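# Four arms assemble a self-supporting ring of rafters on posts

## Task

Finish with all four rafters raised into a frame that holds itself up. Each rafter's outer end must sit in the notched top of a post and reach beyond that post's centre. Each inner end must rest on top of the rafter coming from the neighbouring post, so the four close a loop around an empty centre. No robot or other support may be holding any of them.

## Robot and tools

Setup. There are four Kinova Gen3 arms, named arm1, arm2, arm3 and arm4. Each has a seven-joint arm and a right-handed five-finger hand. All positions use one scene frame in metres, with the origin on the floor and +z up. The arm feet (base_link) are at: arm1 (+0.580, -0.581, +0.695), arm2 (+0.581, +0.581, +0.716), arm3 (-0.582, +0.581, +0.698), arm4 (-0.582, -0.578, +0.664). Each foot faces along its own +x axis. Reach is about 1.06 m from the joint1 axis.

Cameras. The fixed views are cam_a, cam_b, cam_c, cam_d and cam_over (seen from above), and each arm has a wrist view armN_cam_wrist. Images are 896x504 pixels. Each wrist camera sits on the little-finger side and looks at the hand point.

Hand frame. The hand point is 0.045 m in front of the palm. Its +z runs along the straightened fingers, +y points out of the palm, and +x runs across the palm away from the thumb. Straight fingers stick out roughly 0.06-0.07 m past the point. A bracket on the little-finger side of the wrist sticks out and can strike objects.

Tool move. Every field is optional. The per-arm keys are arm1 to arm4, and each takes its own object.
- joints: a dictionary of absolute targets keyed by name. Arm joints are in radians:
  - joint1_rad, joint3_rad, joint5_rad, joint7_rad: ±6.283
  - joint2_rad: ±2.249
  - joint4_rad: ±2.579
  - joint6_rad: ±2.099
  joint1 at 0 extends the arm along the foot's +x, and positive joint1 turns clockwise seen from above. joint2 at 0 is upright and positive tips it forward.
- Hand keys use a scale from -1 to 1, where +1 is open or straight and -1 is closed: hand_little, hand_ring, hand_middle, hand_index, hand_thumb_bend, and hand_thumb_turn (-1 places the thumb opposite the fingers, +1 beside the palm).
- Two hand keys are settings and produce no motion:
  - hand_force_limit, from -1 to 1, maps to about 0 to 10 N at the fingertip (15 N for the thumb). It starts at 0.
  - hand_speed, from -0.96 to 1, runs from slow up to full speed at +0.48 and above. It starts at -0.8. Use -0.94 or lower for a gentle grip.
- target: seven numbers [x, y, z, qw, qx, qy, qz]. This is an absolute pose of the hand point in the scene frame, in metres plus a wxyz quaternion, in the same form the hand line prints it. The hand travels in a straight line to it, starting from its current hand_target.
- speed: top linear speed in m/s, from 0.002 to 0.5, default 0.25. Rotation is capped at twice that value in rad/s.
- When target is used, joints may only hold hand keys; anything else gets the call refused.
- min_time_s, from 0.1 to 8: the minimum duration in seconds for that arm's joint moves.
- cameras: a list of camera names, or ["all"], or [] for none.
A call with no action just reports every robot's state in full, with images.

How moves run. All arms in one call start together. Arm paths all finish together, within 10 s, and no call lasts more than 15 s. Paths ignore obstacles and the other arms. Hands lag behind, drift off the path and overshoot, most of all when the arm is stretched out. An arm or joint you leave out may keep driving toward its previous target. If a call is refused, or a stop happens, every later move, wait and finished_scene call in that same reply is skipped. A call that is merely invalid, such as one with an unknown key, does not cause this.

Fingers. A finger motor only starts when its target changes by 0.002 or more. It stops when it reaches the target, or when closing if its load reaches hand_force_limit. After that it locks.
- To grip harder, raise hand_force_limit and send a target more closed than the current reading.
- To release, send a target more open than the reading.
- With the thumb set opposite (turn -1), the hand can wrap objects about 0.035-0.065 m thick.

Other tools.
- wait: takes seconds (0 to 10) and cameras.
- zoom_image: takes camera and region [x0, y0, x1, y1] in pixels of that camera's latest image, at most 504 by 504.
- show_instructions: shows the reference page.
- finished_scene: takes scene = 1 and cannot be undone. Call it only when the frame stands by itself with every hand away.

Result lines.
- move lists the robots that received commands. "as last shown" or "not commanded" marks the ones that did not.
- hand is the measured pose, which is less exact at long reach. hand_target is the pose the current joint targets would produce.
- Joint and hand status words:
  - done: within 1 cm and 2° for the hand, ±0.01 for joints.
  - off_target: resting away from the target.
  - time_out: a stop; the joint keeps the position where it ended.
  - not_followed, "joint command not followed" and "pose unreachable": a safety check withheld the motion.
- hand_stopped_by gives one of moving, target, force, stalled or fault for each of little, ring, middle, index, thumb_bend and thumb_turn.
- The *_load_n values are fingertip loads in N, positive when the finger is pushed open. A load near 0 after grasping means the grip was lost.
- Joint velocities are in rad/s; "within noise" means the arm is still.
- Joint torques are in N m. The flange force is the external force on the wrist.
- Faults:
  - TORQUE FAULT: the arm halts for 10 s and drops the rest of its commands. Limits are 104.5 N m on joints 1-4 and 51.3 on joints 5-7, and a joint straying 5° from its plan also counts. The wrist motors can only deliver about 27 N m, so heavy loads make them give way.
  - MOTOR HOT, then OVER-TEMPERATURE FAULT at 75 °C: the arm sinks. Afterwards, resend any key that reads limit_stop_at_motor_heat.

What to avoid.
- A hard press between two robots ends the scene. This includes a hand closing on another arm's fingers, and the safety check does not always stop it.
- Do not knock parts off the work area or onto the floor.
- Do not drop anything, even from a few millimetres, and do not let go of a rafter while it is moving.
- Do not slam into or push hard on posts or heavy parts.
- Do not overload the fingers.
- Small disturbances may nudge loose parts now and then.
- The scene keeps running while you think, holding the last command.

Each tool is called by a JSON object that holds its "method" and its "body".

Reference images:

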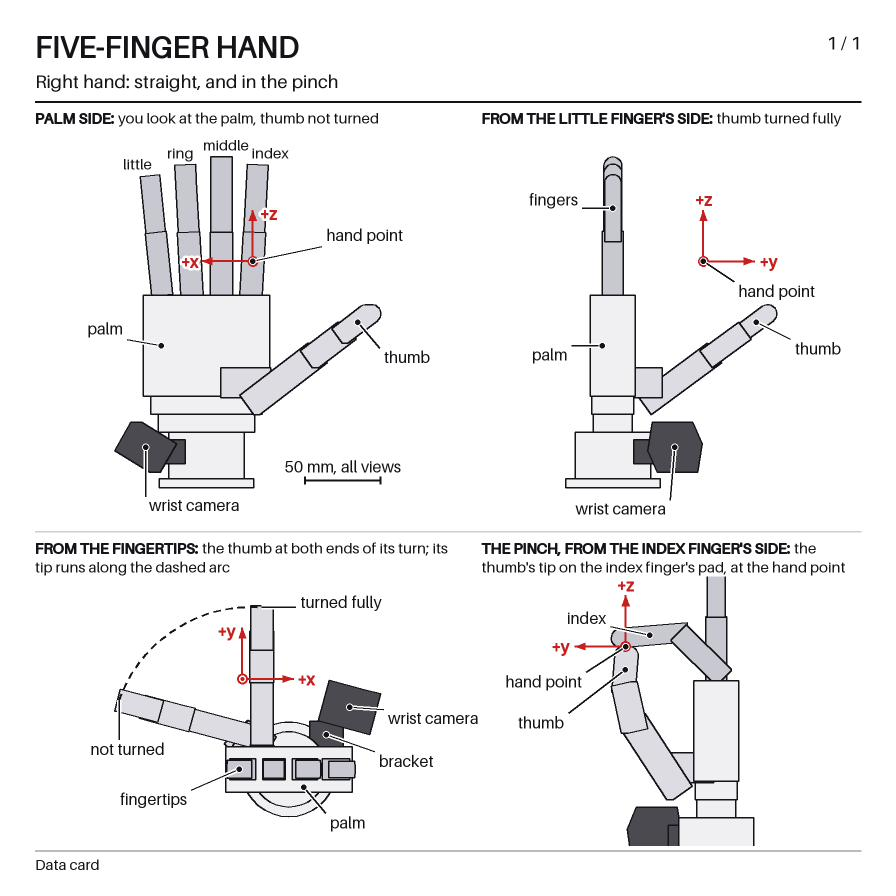

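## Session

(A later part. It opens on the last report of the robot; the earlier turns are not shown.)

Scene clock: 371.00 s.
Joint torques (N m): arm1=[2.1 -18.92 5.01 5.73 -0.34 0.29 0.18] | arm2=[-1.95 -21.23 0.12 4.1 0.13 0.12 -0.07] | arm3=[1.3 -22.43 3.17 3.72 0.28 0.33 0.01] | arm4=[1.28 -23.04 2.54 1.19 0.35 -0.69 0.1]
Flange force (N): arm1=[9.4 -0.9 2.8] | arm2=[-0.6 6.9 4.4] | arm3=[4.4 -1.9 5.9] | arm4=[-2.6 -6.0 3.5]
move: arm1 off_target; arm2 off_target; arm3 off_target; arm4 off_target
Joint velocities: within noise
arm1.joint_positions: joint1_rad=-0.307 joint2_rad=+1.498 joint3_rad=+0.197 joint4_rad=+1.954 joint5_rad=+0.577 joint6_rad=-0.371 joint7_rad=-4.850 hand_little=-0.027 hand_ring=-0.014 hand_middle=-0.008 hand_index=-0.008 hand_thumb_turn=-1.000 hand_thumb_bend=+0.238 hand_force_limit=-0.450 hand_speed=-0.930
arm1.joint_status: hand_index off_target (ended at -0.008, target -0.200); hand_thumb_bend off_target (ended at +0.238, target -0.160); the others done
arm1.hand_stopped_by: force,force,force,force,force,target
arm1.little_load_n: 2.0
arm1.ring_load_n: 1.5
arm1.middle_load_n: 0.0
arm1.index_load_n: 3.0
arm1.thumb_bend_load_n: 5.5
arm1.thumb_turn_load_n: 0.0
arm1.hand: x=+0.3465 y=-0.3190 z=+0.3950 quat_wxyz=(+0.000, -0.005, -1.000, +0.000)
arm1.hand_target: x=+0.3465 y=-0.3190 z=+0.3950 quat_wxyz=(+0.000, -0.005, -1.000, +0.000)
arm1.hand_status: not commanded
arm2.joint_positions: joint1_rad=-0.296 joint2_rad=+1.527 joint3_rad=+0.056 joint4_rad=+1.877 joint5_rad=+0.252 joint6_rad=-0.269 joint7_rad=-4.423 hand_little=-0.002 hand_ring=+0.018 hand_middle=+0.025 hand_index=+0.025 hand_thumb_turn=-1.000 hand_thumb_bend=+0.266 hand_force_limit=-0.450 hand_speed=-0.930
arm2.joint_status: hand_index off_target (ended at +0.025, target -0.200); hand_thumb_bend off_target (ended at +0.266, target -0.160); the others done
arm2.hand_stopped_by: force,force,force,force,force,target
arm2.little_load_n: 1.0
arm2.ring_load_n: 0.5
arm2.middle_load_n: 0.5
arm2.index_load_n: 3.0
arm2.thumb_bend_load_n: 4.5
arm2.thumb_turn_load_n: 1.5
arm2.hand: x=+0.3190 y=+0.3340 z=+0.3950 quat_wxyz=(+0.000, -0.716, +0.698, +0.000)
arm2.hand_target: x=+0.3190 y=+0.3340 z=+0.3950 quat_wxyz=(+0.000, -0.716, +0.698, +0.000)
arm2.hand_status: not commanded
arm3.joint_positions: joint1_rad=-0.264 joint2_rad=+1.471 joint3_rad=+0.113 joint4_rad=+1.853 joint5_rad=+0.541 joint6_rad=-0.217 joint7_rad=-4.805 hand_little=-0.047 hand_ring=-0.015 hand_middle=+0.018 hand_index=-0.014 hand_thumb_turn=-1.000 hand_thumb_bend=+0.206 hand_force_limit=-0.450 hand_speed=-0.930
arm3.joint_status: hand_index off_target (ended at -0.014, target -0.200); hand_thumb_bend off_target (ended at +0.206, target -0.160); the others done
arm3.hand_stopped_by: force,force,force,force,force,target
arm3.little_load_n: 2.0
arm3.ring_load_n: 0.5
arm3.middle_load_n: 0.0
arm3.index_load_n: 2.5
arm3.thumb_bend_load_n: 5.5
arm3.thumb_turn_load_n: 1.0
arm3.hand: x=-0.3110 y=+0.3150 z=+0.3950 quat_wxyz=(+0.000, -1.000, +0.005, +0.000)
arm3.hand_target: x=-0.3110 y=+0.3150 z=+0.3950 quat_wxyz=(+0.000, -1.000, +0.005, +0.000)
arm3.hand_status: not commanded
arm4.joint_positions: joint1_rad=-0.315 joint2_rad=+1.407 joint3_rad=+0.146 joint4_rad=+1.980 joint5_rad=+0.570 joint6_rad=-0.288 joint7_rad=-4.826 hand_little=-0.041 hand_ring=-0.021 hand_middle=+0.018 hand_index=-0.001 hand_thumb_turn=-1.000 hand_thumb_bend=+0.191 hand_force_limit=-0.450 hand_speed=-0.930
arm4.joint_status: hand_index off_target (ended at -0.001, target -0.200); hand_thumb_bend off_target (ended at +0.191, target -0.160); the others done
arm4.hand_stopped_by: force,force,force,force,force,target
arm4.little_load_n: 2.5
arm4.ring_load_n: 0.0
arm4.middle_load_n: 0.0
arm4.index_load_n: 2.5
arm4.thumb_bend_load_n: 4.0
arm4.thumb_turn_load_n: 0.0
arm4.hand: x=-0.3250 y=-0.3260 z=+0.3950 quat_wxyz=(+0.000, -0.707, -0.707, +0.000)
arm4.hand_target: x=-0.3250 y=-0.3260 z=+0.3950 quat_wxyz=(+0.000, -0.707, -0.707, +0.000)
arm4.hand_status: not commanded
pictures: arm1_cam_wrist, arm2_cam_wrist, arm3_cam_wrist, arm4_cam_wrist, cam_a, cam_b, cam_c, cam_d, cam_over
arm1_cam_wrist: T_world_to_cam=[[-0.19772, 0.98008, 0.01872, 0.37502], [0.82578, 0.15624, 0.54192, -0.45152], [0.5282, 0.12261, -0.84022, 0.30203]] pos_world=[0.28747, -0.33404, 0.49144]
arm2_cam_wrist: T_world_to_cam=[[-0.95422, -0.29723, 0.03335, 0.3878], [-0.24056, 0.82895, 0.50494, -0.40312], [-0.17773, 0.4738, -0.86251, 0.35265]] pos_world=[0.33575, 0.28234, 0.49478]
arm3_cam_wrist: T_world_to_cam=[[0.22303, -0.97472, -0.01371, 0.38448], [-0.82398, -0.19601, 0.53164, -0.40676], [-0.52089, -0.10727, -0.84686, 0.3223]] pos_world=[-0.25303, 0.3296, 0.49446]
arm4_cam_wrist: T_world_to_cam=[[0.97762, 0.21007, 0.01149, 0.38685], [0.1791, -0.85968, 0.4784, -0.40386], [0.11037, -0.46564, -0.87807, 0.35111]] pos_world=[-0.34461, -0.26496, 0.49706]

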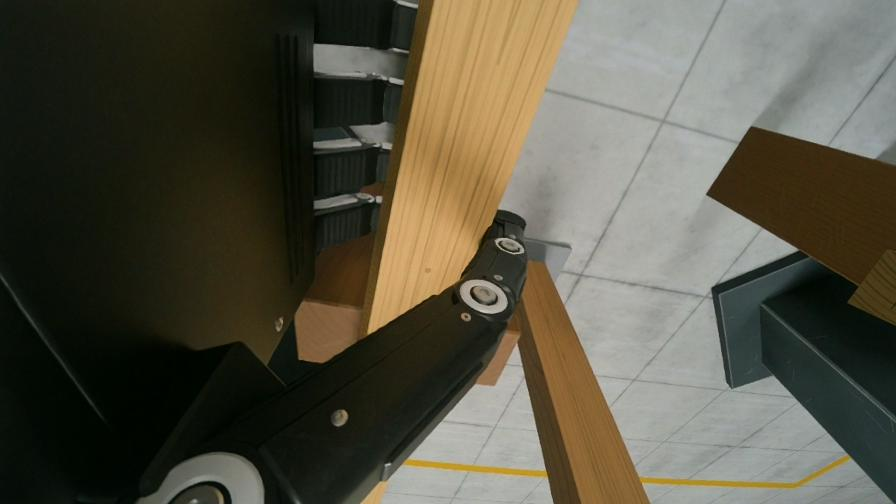

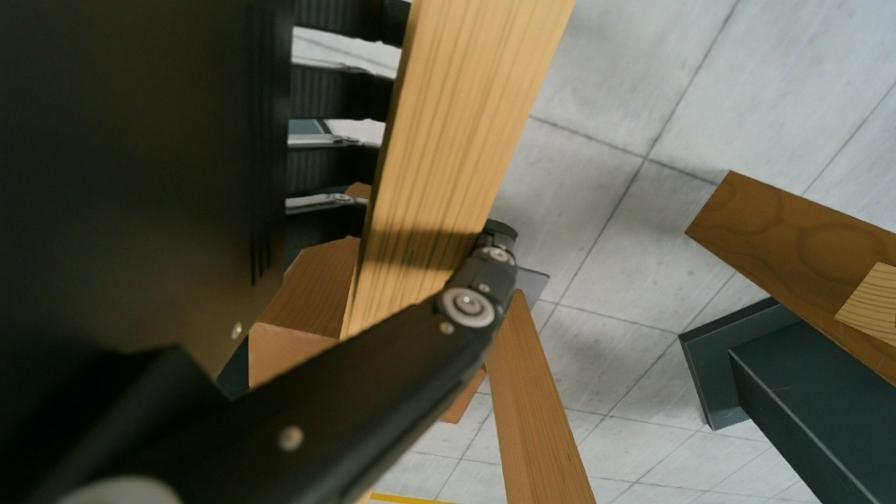

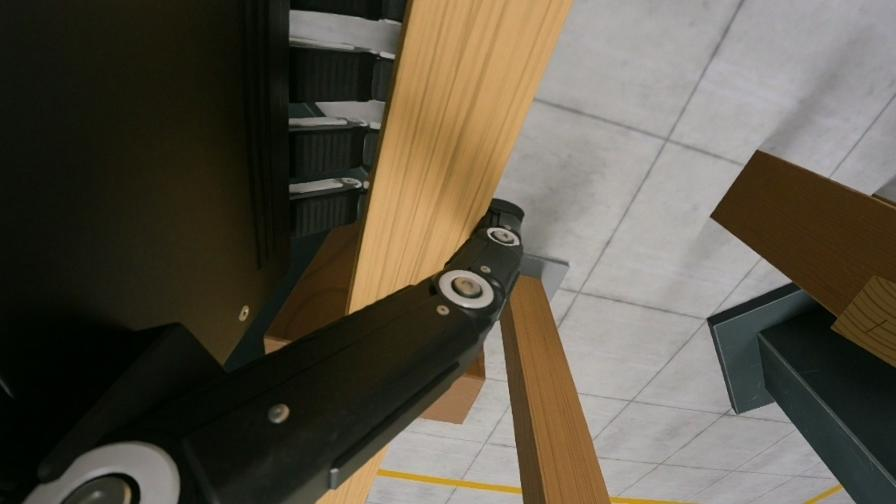

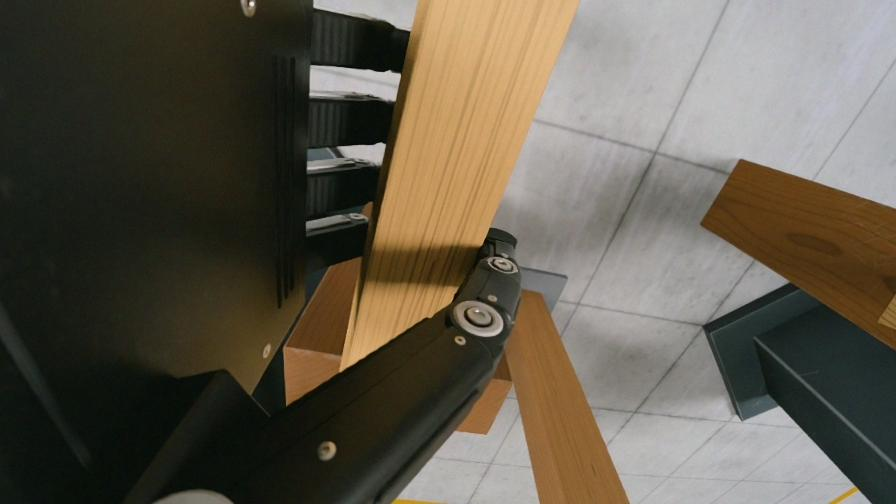

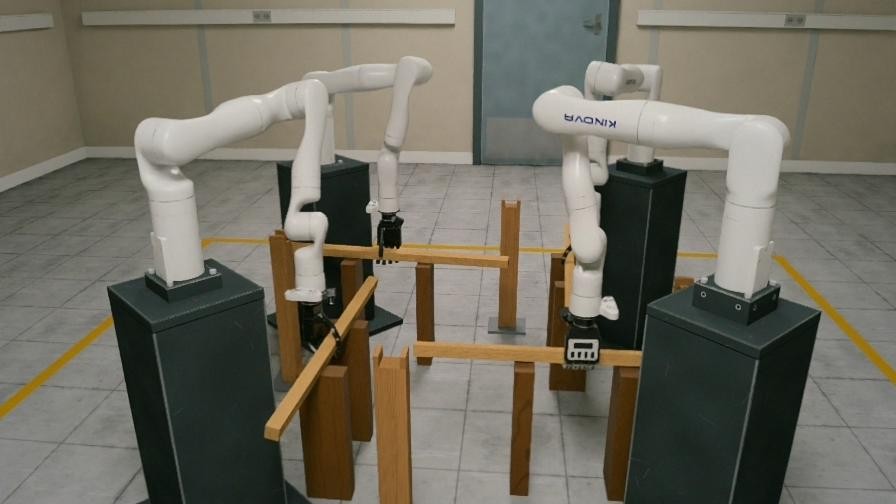

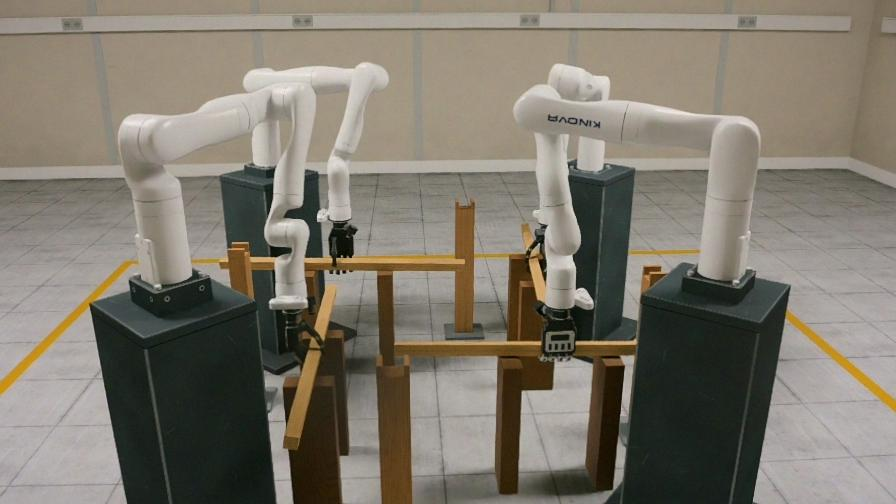

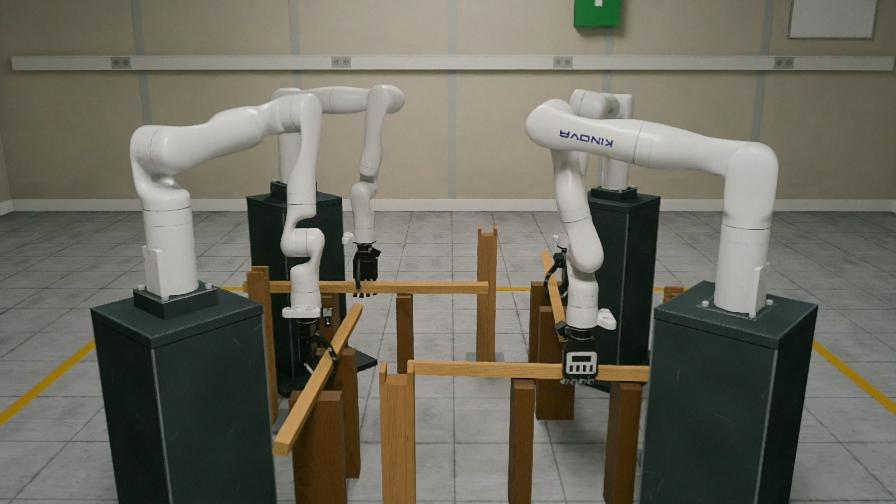

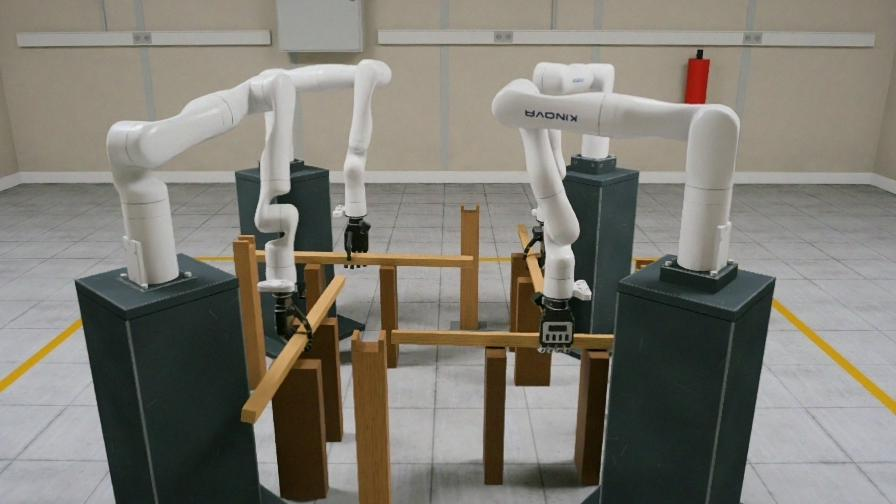

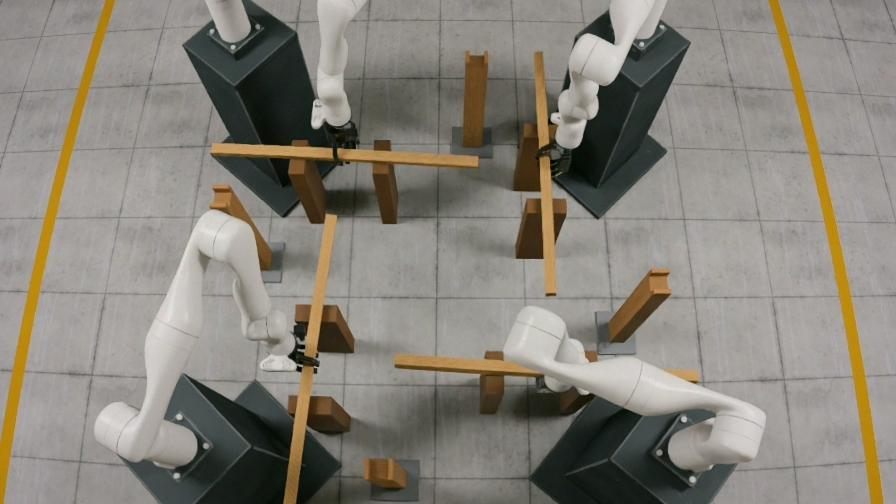

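{"method": "move", "body": {"arm1": {"target":[0.3465,-0.319,0.62,0,0.0054,1,0],"speed":0.1}, "arm2": {"target":[0.319,0.334,0.62,0,0.7158,-0.6984,0],"speed":0.1}, "arm3": {"target":[-0.311,0.315,0.62,0,1,-0.0045,0],"speed":0.1}, "arm4": {"target":[-0.325,-0.326,0.62,0,0.7071,0.7071,0],"speed":0.1}, "cameras": ["all"]}}

Scene clock: 398.80 s.
Joint torques (N m): arm1=[2.11 -17.34 2.21 1.59 -0.23 0.3 0.17] | arm2=[-1.97 -19.83 -0.92 0.49 0.18 -0.01 -0.07] | arm3=[1.32 -21.06 0.71 -0.42 0.37 0.24 -0.01] | arm4=[1.33 -21.05 -0.65 -4.22 0.42 -0.79 0.06]
Flange force (N): arm1=[9.6 -0.4 -3.1] | arm2=[-1.1 6.9 3.0] | arm3=[5.6 -0.9 4.0] | arm4=[-1.6 -5.7 6.5]
move: arm1 done; arm2 done; arm3 done; arm4 done
Joint velocities: within noise
arm1.joint_positions: joint1_rad=-0.084 joint2_rad=+0.847 joint3_rad=-0.064 joint4_rad=+2.243 joint5_rad=+0.749 joint6_rad=+0.065 joint7_rad=-4.885 hand_little=-0.027 hand_ring=-0.014 hand_middle=-0.008 hand_index=-0.008 hand_thumb_turn=-1.000 hand_thumb_bend=+0.238 hand_force_limit=-0.450 hand_speed=-0.930
arm1.joint_status: not commanded
arm1.hand_stopped_by: force,force,force,force,force,target
arm1.little_load_n: 2.5
arm1.ring_load_n: 1.0
arm1.middle_load_n: 0.5
arm1.index_load_n: 2.5
arm1.thumb_bend_load_n: 5.5
arm1.thumb_turn_load_n: 0.5
arm1.hand: x=+0.3465 y=-0.3190 z=+0.6200 quat_wxyz=(+0.000, -0.005, -1.000, +0.000)
arm1.hand_target: x=+0.3465 y=-0.3190 z=+0.6200 quat_wxyz=(+0.000, -0.005, -1.000, +0.000)
arm1.hand_status: done (0.000 m and 0.0 deg from the pose sent, 0.225 m and 0.0 deg at the start)
arm2.joint_positions: joint1_rad=-0.224 joint2_rad=+0.918 joint3_rad=-0.022 joint4_rad=+2.201 joint5_rad=+0.298 joint6_rad=+0.025 joint7_rad=-4.421 hand_little=-0.001 hand_ring=+0.018 hand_middle=+0.025 hand_index=+0.025 hand_thumb_turn=-1.000 hand_thumb_bend=+0.266 hand_force_limit=-0.450 hand_speed=-0.930
arm2.joint_status: not commanded
arm2.hand_stopped_by: force,force,force,force,force,target
arm2.little_load_n: 2.5
arm2.ring_load_n: 0.0
arm2.middle_load_n: 0.0
arm2.index_load_n: 1.5
arm2.thumb_bend_load_n: 3.5
arm2.thumb_turn_load_n: 2.0
arm2.hand: x=+0.3190 y=+0.3340 z=+0.6200 quat_wxyz=(+0.000, -0.716, +0.698, +0.000)
arm2.hand_target: x=+0.3190 y=+0.3340 z=+0.6200 quat_wxyz=(+0.000, -0.716, +0.698, +0.000)
arm2.hand_status: done (0.000 m and 0.0 deg from the pose sent, 0.225 m and 0.0 deg at the start)
arm3.joint_positions: joint1_rad=-0.082 joint2_rad=+0.868 joint3_rad=-0.122 joint4_rad=+2.133 joint5_rad=+0.597 joint6_rad=+0.167 joint7_rad=-4.773 hand_little=-0.047 hand_ring=-0.015 hand_middle=+0.018 hand_index=-0.014 hand_thumb_turn=-1.000 hand_thumb_bend=+0.206 hand_force_limit=-0.450 hand_speed=-0.930
arm3.joint_status: not commanded
arm3.hand_stopped_by: force,force,force,force,force,target
arm3.little_load_n: 2.5
arm3.ring_load_n: 0.5
arm3.middle_load_n: 0.0
arm3.index_load_n: 2.5
arm3.thumb_bend_load_n: 5.5
arm3.thumb_turn_load_n: 0.5
arm3.hand: x=-0.3110 y=+0.3150 z=+0.6200 quat_wxyz=(+0.000, -1.000, +0.004, +0.000)
arm3.hand_target: x=-0.3110 y=+0.3150 z=+0.6200 quat_wxyz=(+0.000, -1.000, +0.004, +0.000)
arm3.hand_status: done (0.000 m and 0.0 deg from the pose sent, 0.225 m and 0.0 deg at the start)
arm4.joint_positions: joint1_rad=-0.037 joint2_rad=+0.771 joint3_rad=-0.202 joint4_rad=+2.204 joint5_rad=+0.639 joint6_rad=+0.219 joint7_rad=-4.794 hand_little=-0.041 hand_ring=-0.021 hand_middle=+0.018 hand_index=-0.001 hand_thumb_turn=-1.000 hand_thumb_bend=+0.191 hand_force_limit=-0.450 hand_speed=-0.930
arm4.joint_status: not commanded
arm4.hand_stopped_by: force,force,force,force,force,target
arm4.little_load_n: 2.5
arm4.ring_load_n: 0.5
arm4.middle_load_n: 0.0
arm4.index_load_n: 2.5
arm4.thumb_bend_load_n: 4.5
arm4.thumb_turn_load_n: 0.0
arm4.hand: x=-0.3250 y=-0.3260 z=+0.6200 quat_wxyz=(+0.000, -0.707, -0.707, +0.000)
arm4.hand_target: x=-0.3250 y=-0.3260 z=+0.6200 quat_wxyz=(+0.000, -0.707, -0.707, +0.000)
arm4.hand_status: done (0.000 m and 0.0 deg from the pose sent, 0.225 m and 0.0 deg at the start)
pictures: arm1_cam_wrist, arm2_cam_wrist, arm3_cam_wrist, arm4_cam_wrist, cam_a, cam_b, cam_c, cam_d, cam_over
arm1_cam_wrist: T_world_to_cam=[[-0.19772, 0.98008, 0.01872, 0.37081], [0.82578, 0.15624, 0.54192, -0.57345], [0.5282, 0.12261, -0.84022, 0.49108]] pos_world=[0.28747, -0.33404, 0.71644]
arm2_cam_wrist: T_world_to_cam=[[-0.95425, -0.29717, 0.03324, 0.38039], [-0.24055, 0.82893, 0.50499, -0.51684], [-0.17763, 0.47389, -0.86248, 0.54659]] pos_world=[0.33575, 0.28244, 0.71978]
arm3_cam_wrist: T_world_to_cam=[[0.22316, -0.97469, -0.01368, 0.38756], [-0.82394, -0.19611, 0.53166, -0.52635], [-0.52088, -0.10737, -0.84685, 0.51287]] pos_world=[-0.25303, 0.3296, 0.71946]
arm4_cam_wrist: T_world_to_cam=[[0.9776, 0.21016, 0.01146, 0.3843], [0.17921, -0.8597, 0.47833, -0.51141], [0.11038, -0.46556, -0.87811, 0.54872]] pos_world=[-0.34461, -0.26497, 0.72206]

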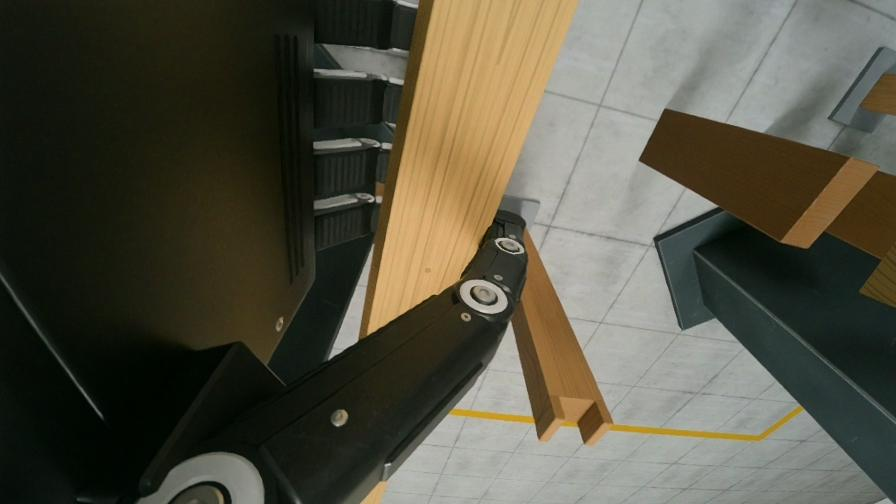

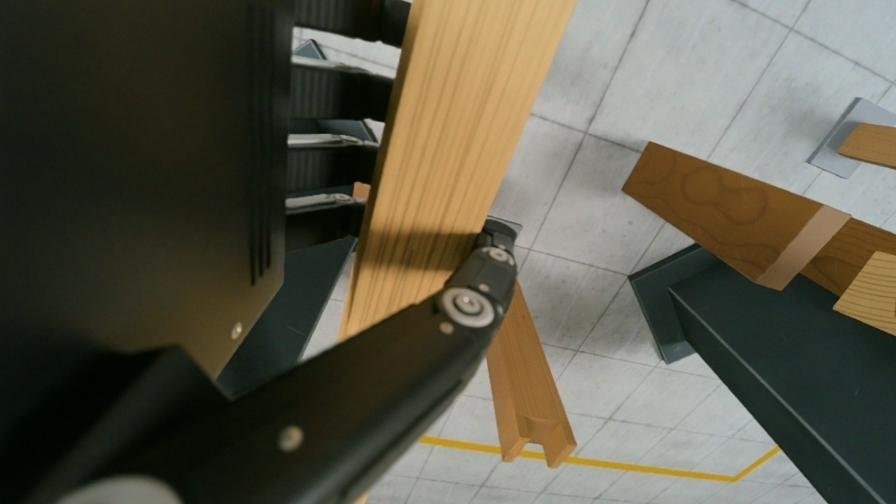

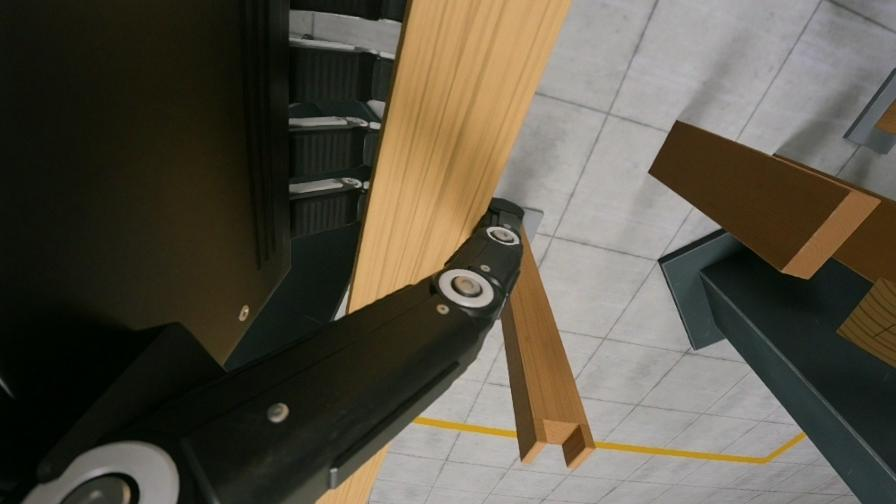

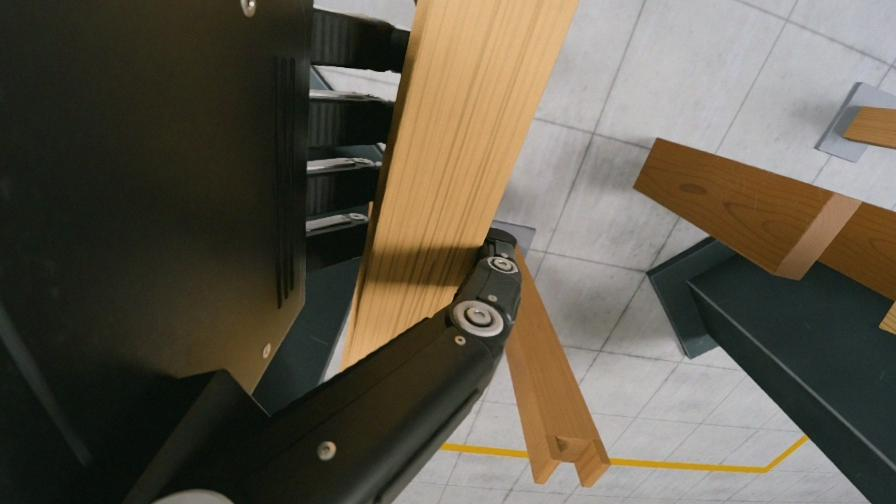

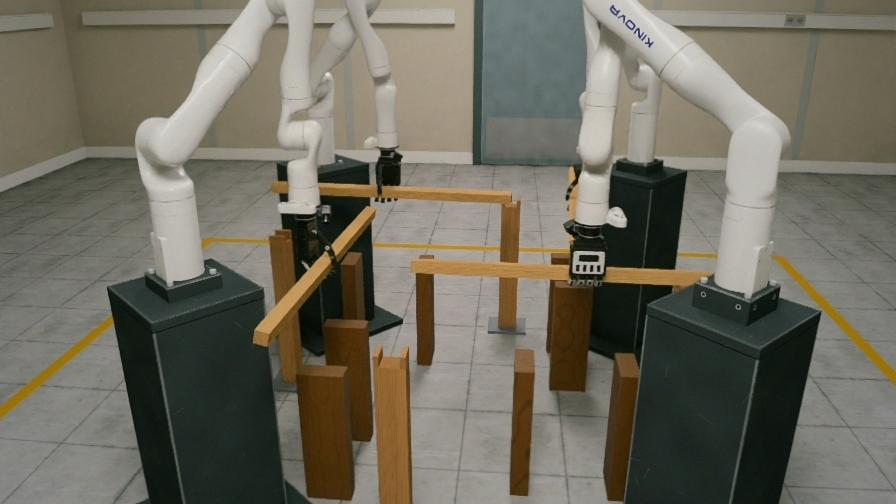

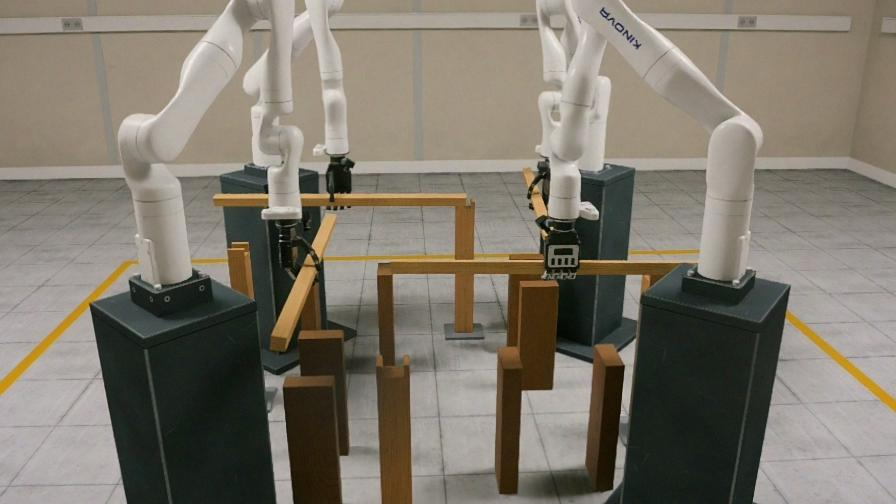

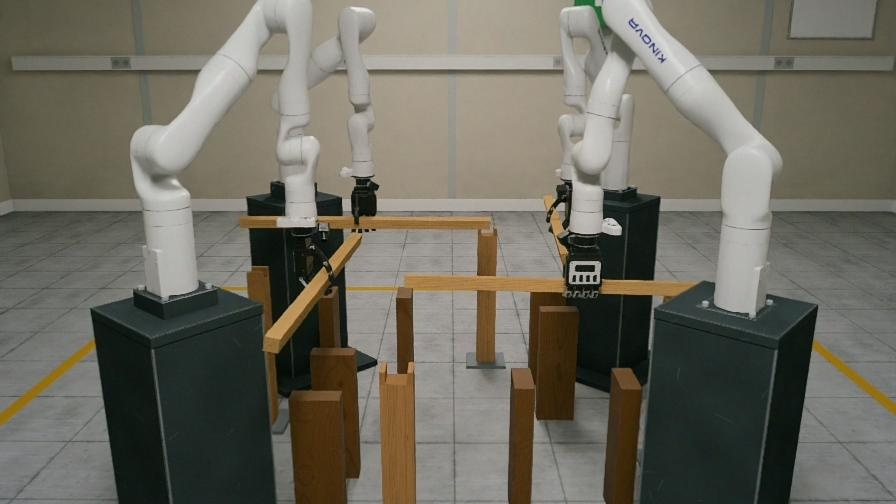

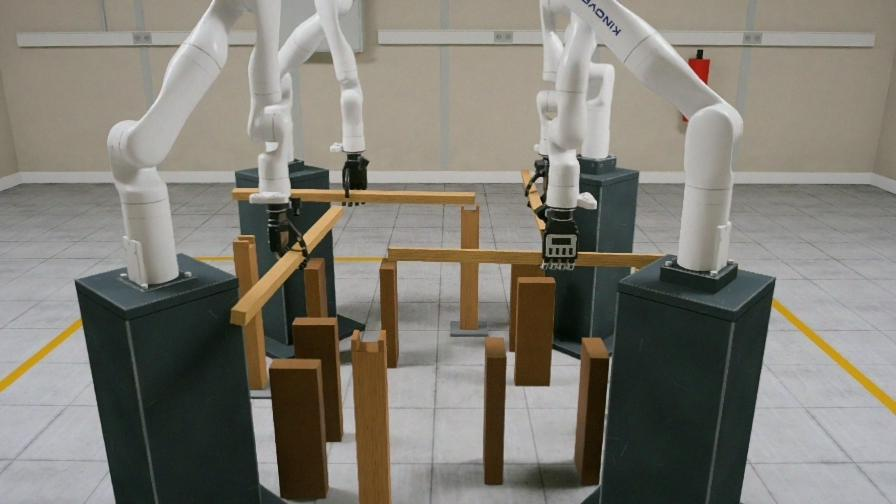

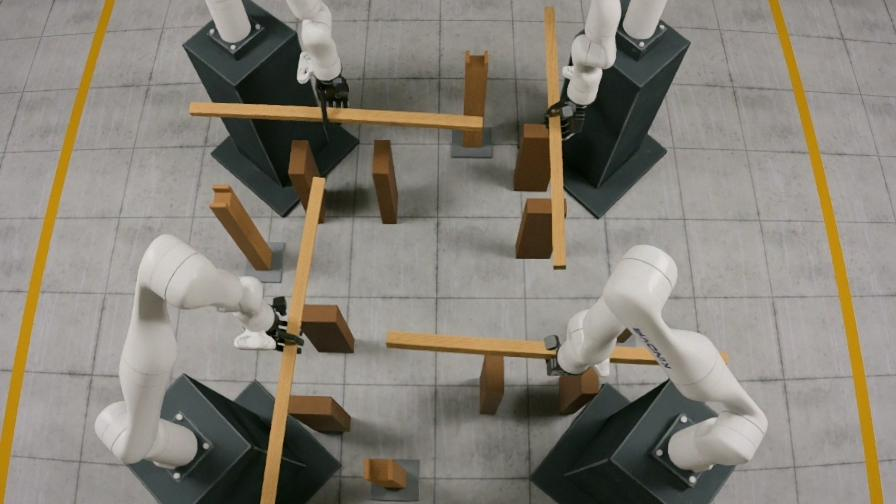

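{"method": "zoom_image", "body": {"camera": "cam_over", "region": [460, 0, 640, 140]}}

{"method": "zoom_image", "body": {"camera": "cam_over", "region": [480, 180, 660, 320]}}

{"method": "zoom_image", "body": {"camera": "cam_over", "region": [160, 60, 340, 200]}}

{"method": "zoom_image", "body": {"camera": "cam_over", "region": [360, 280, 540, 420]}}

{"method": "zoom_image", "body": {"camera": "cam_over", "region": [600, 300, 780, 440]}}

{"method": "zoom_image", "body": {"camera": "cam_over", "region": [210, 380, 370, 504]}}

{"method": "zoom_image", "body": {"camera": "cam_over", "region": [400, 60, 580, 200]}}

Scaled by 2.800 from the camera's image (finer frame: 1280x720).

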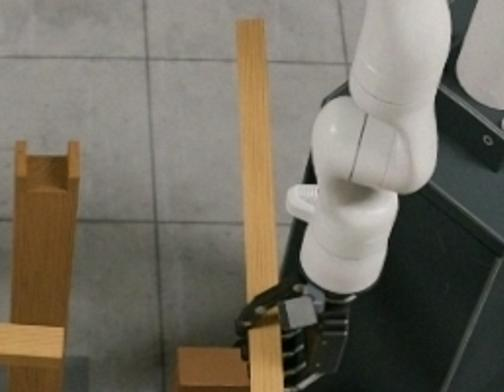

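Scaled by 2.800 from the camera's image (finer frame: 1280x720).

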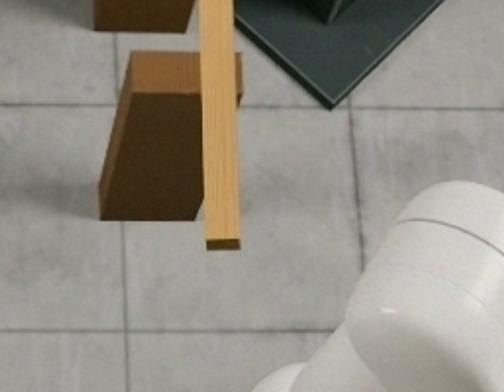

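Scaled by 2.800 from the camera's image (finer frame: 1280x720).

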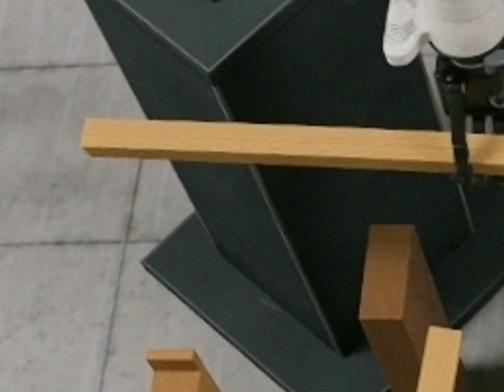

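Scaled by 2.800 from the camera's image (finer frame: 1280x720).

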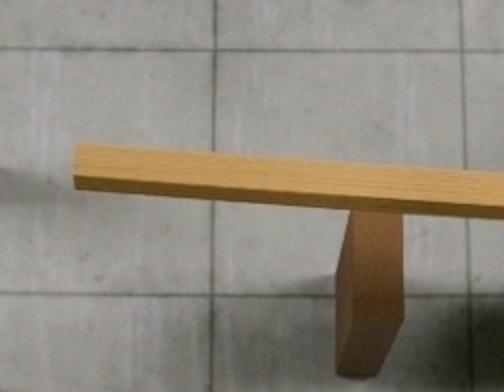

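Scaled by 2.800 from the camera's image (finer frame: 1280x720).

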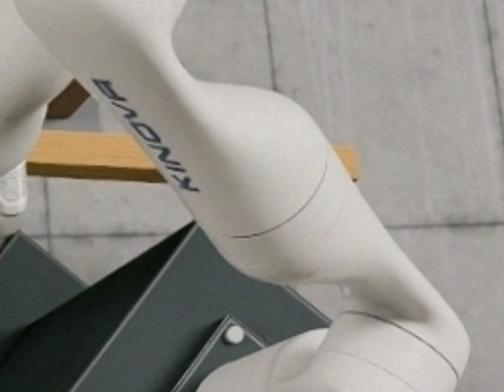

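Scaled by 3.150 from the camera's image (finer frame: 1280x720).

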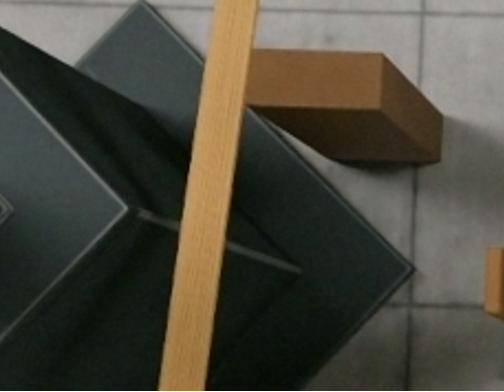

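Scaled by 2.800 from the camera's image (finer frame: 1280x720).

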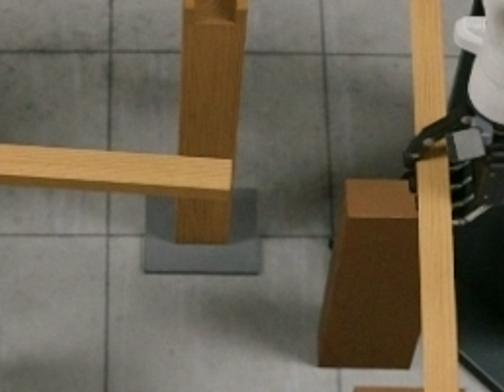

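{"method": "zoom_image", "body": {"camera": "cam_a", "region": [400, 180, 730, 360]}}

{"method": "zoom_image", "body": {"camera": "cam_b", "region": [365, 180, 695, 360]}}

{"method": "zoom_image", "body": {"camera": "cam_c", "region": [390, 200, 720, 380]}}

{"method": "zoom_image", "body": {"camera": "cam_d", "region": [370, 180, 700, 360]}}

Scaled by 1.527 from the camera's image (finer frame: 1280x720).

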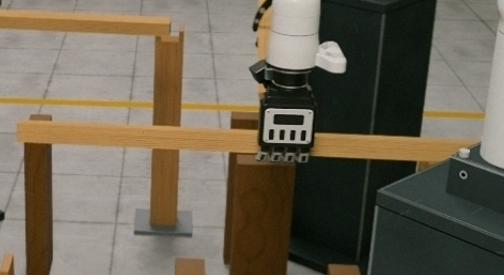

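Scaled by 1.527 from the camera's image (finer frame: 1280x720).

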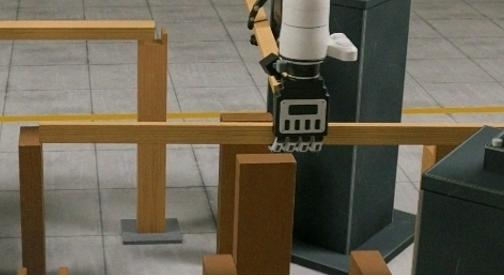

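Scaled by 1.527 from the camera's image (finer frame: 1280x720).

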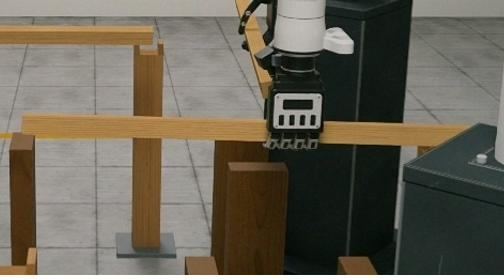

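Scaled by 1.527 from the camera's image (finer frame: 1280x720).

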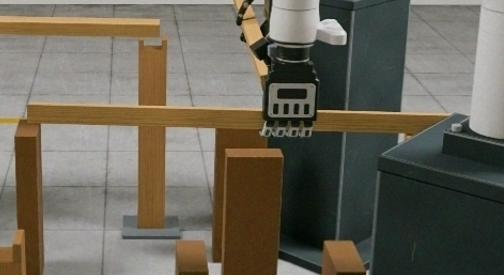

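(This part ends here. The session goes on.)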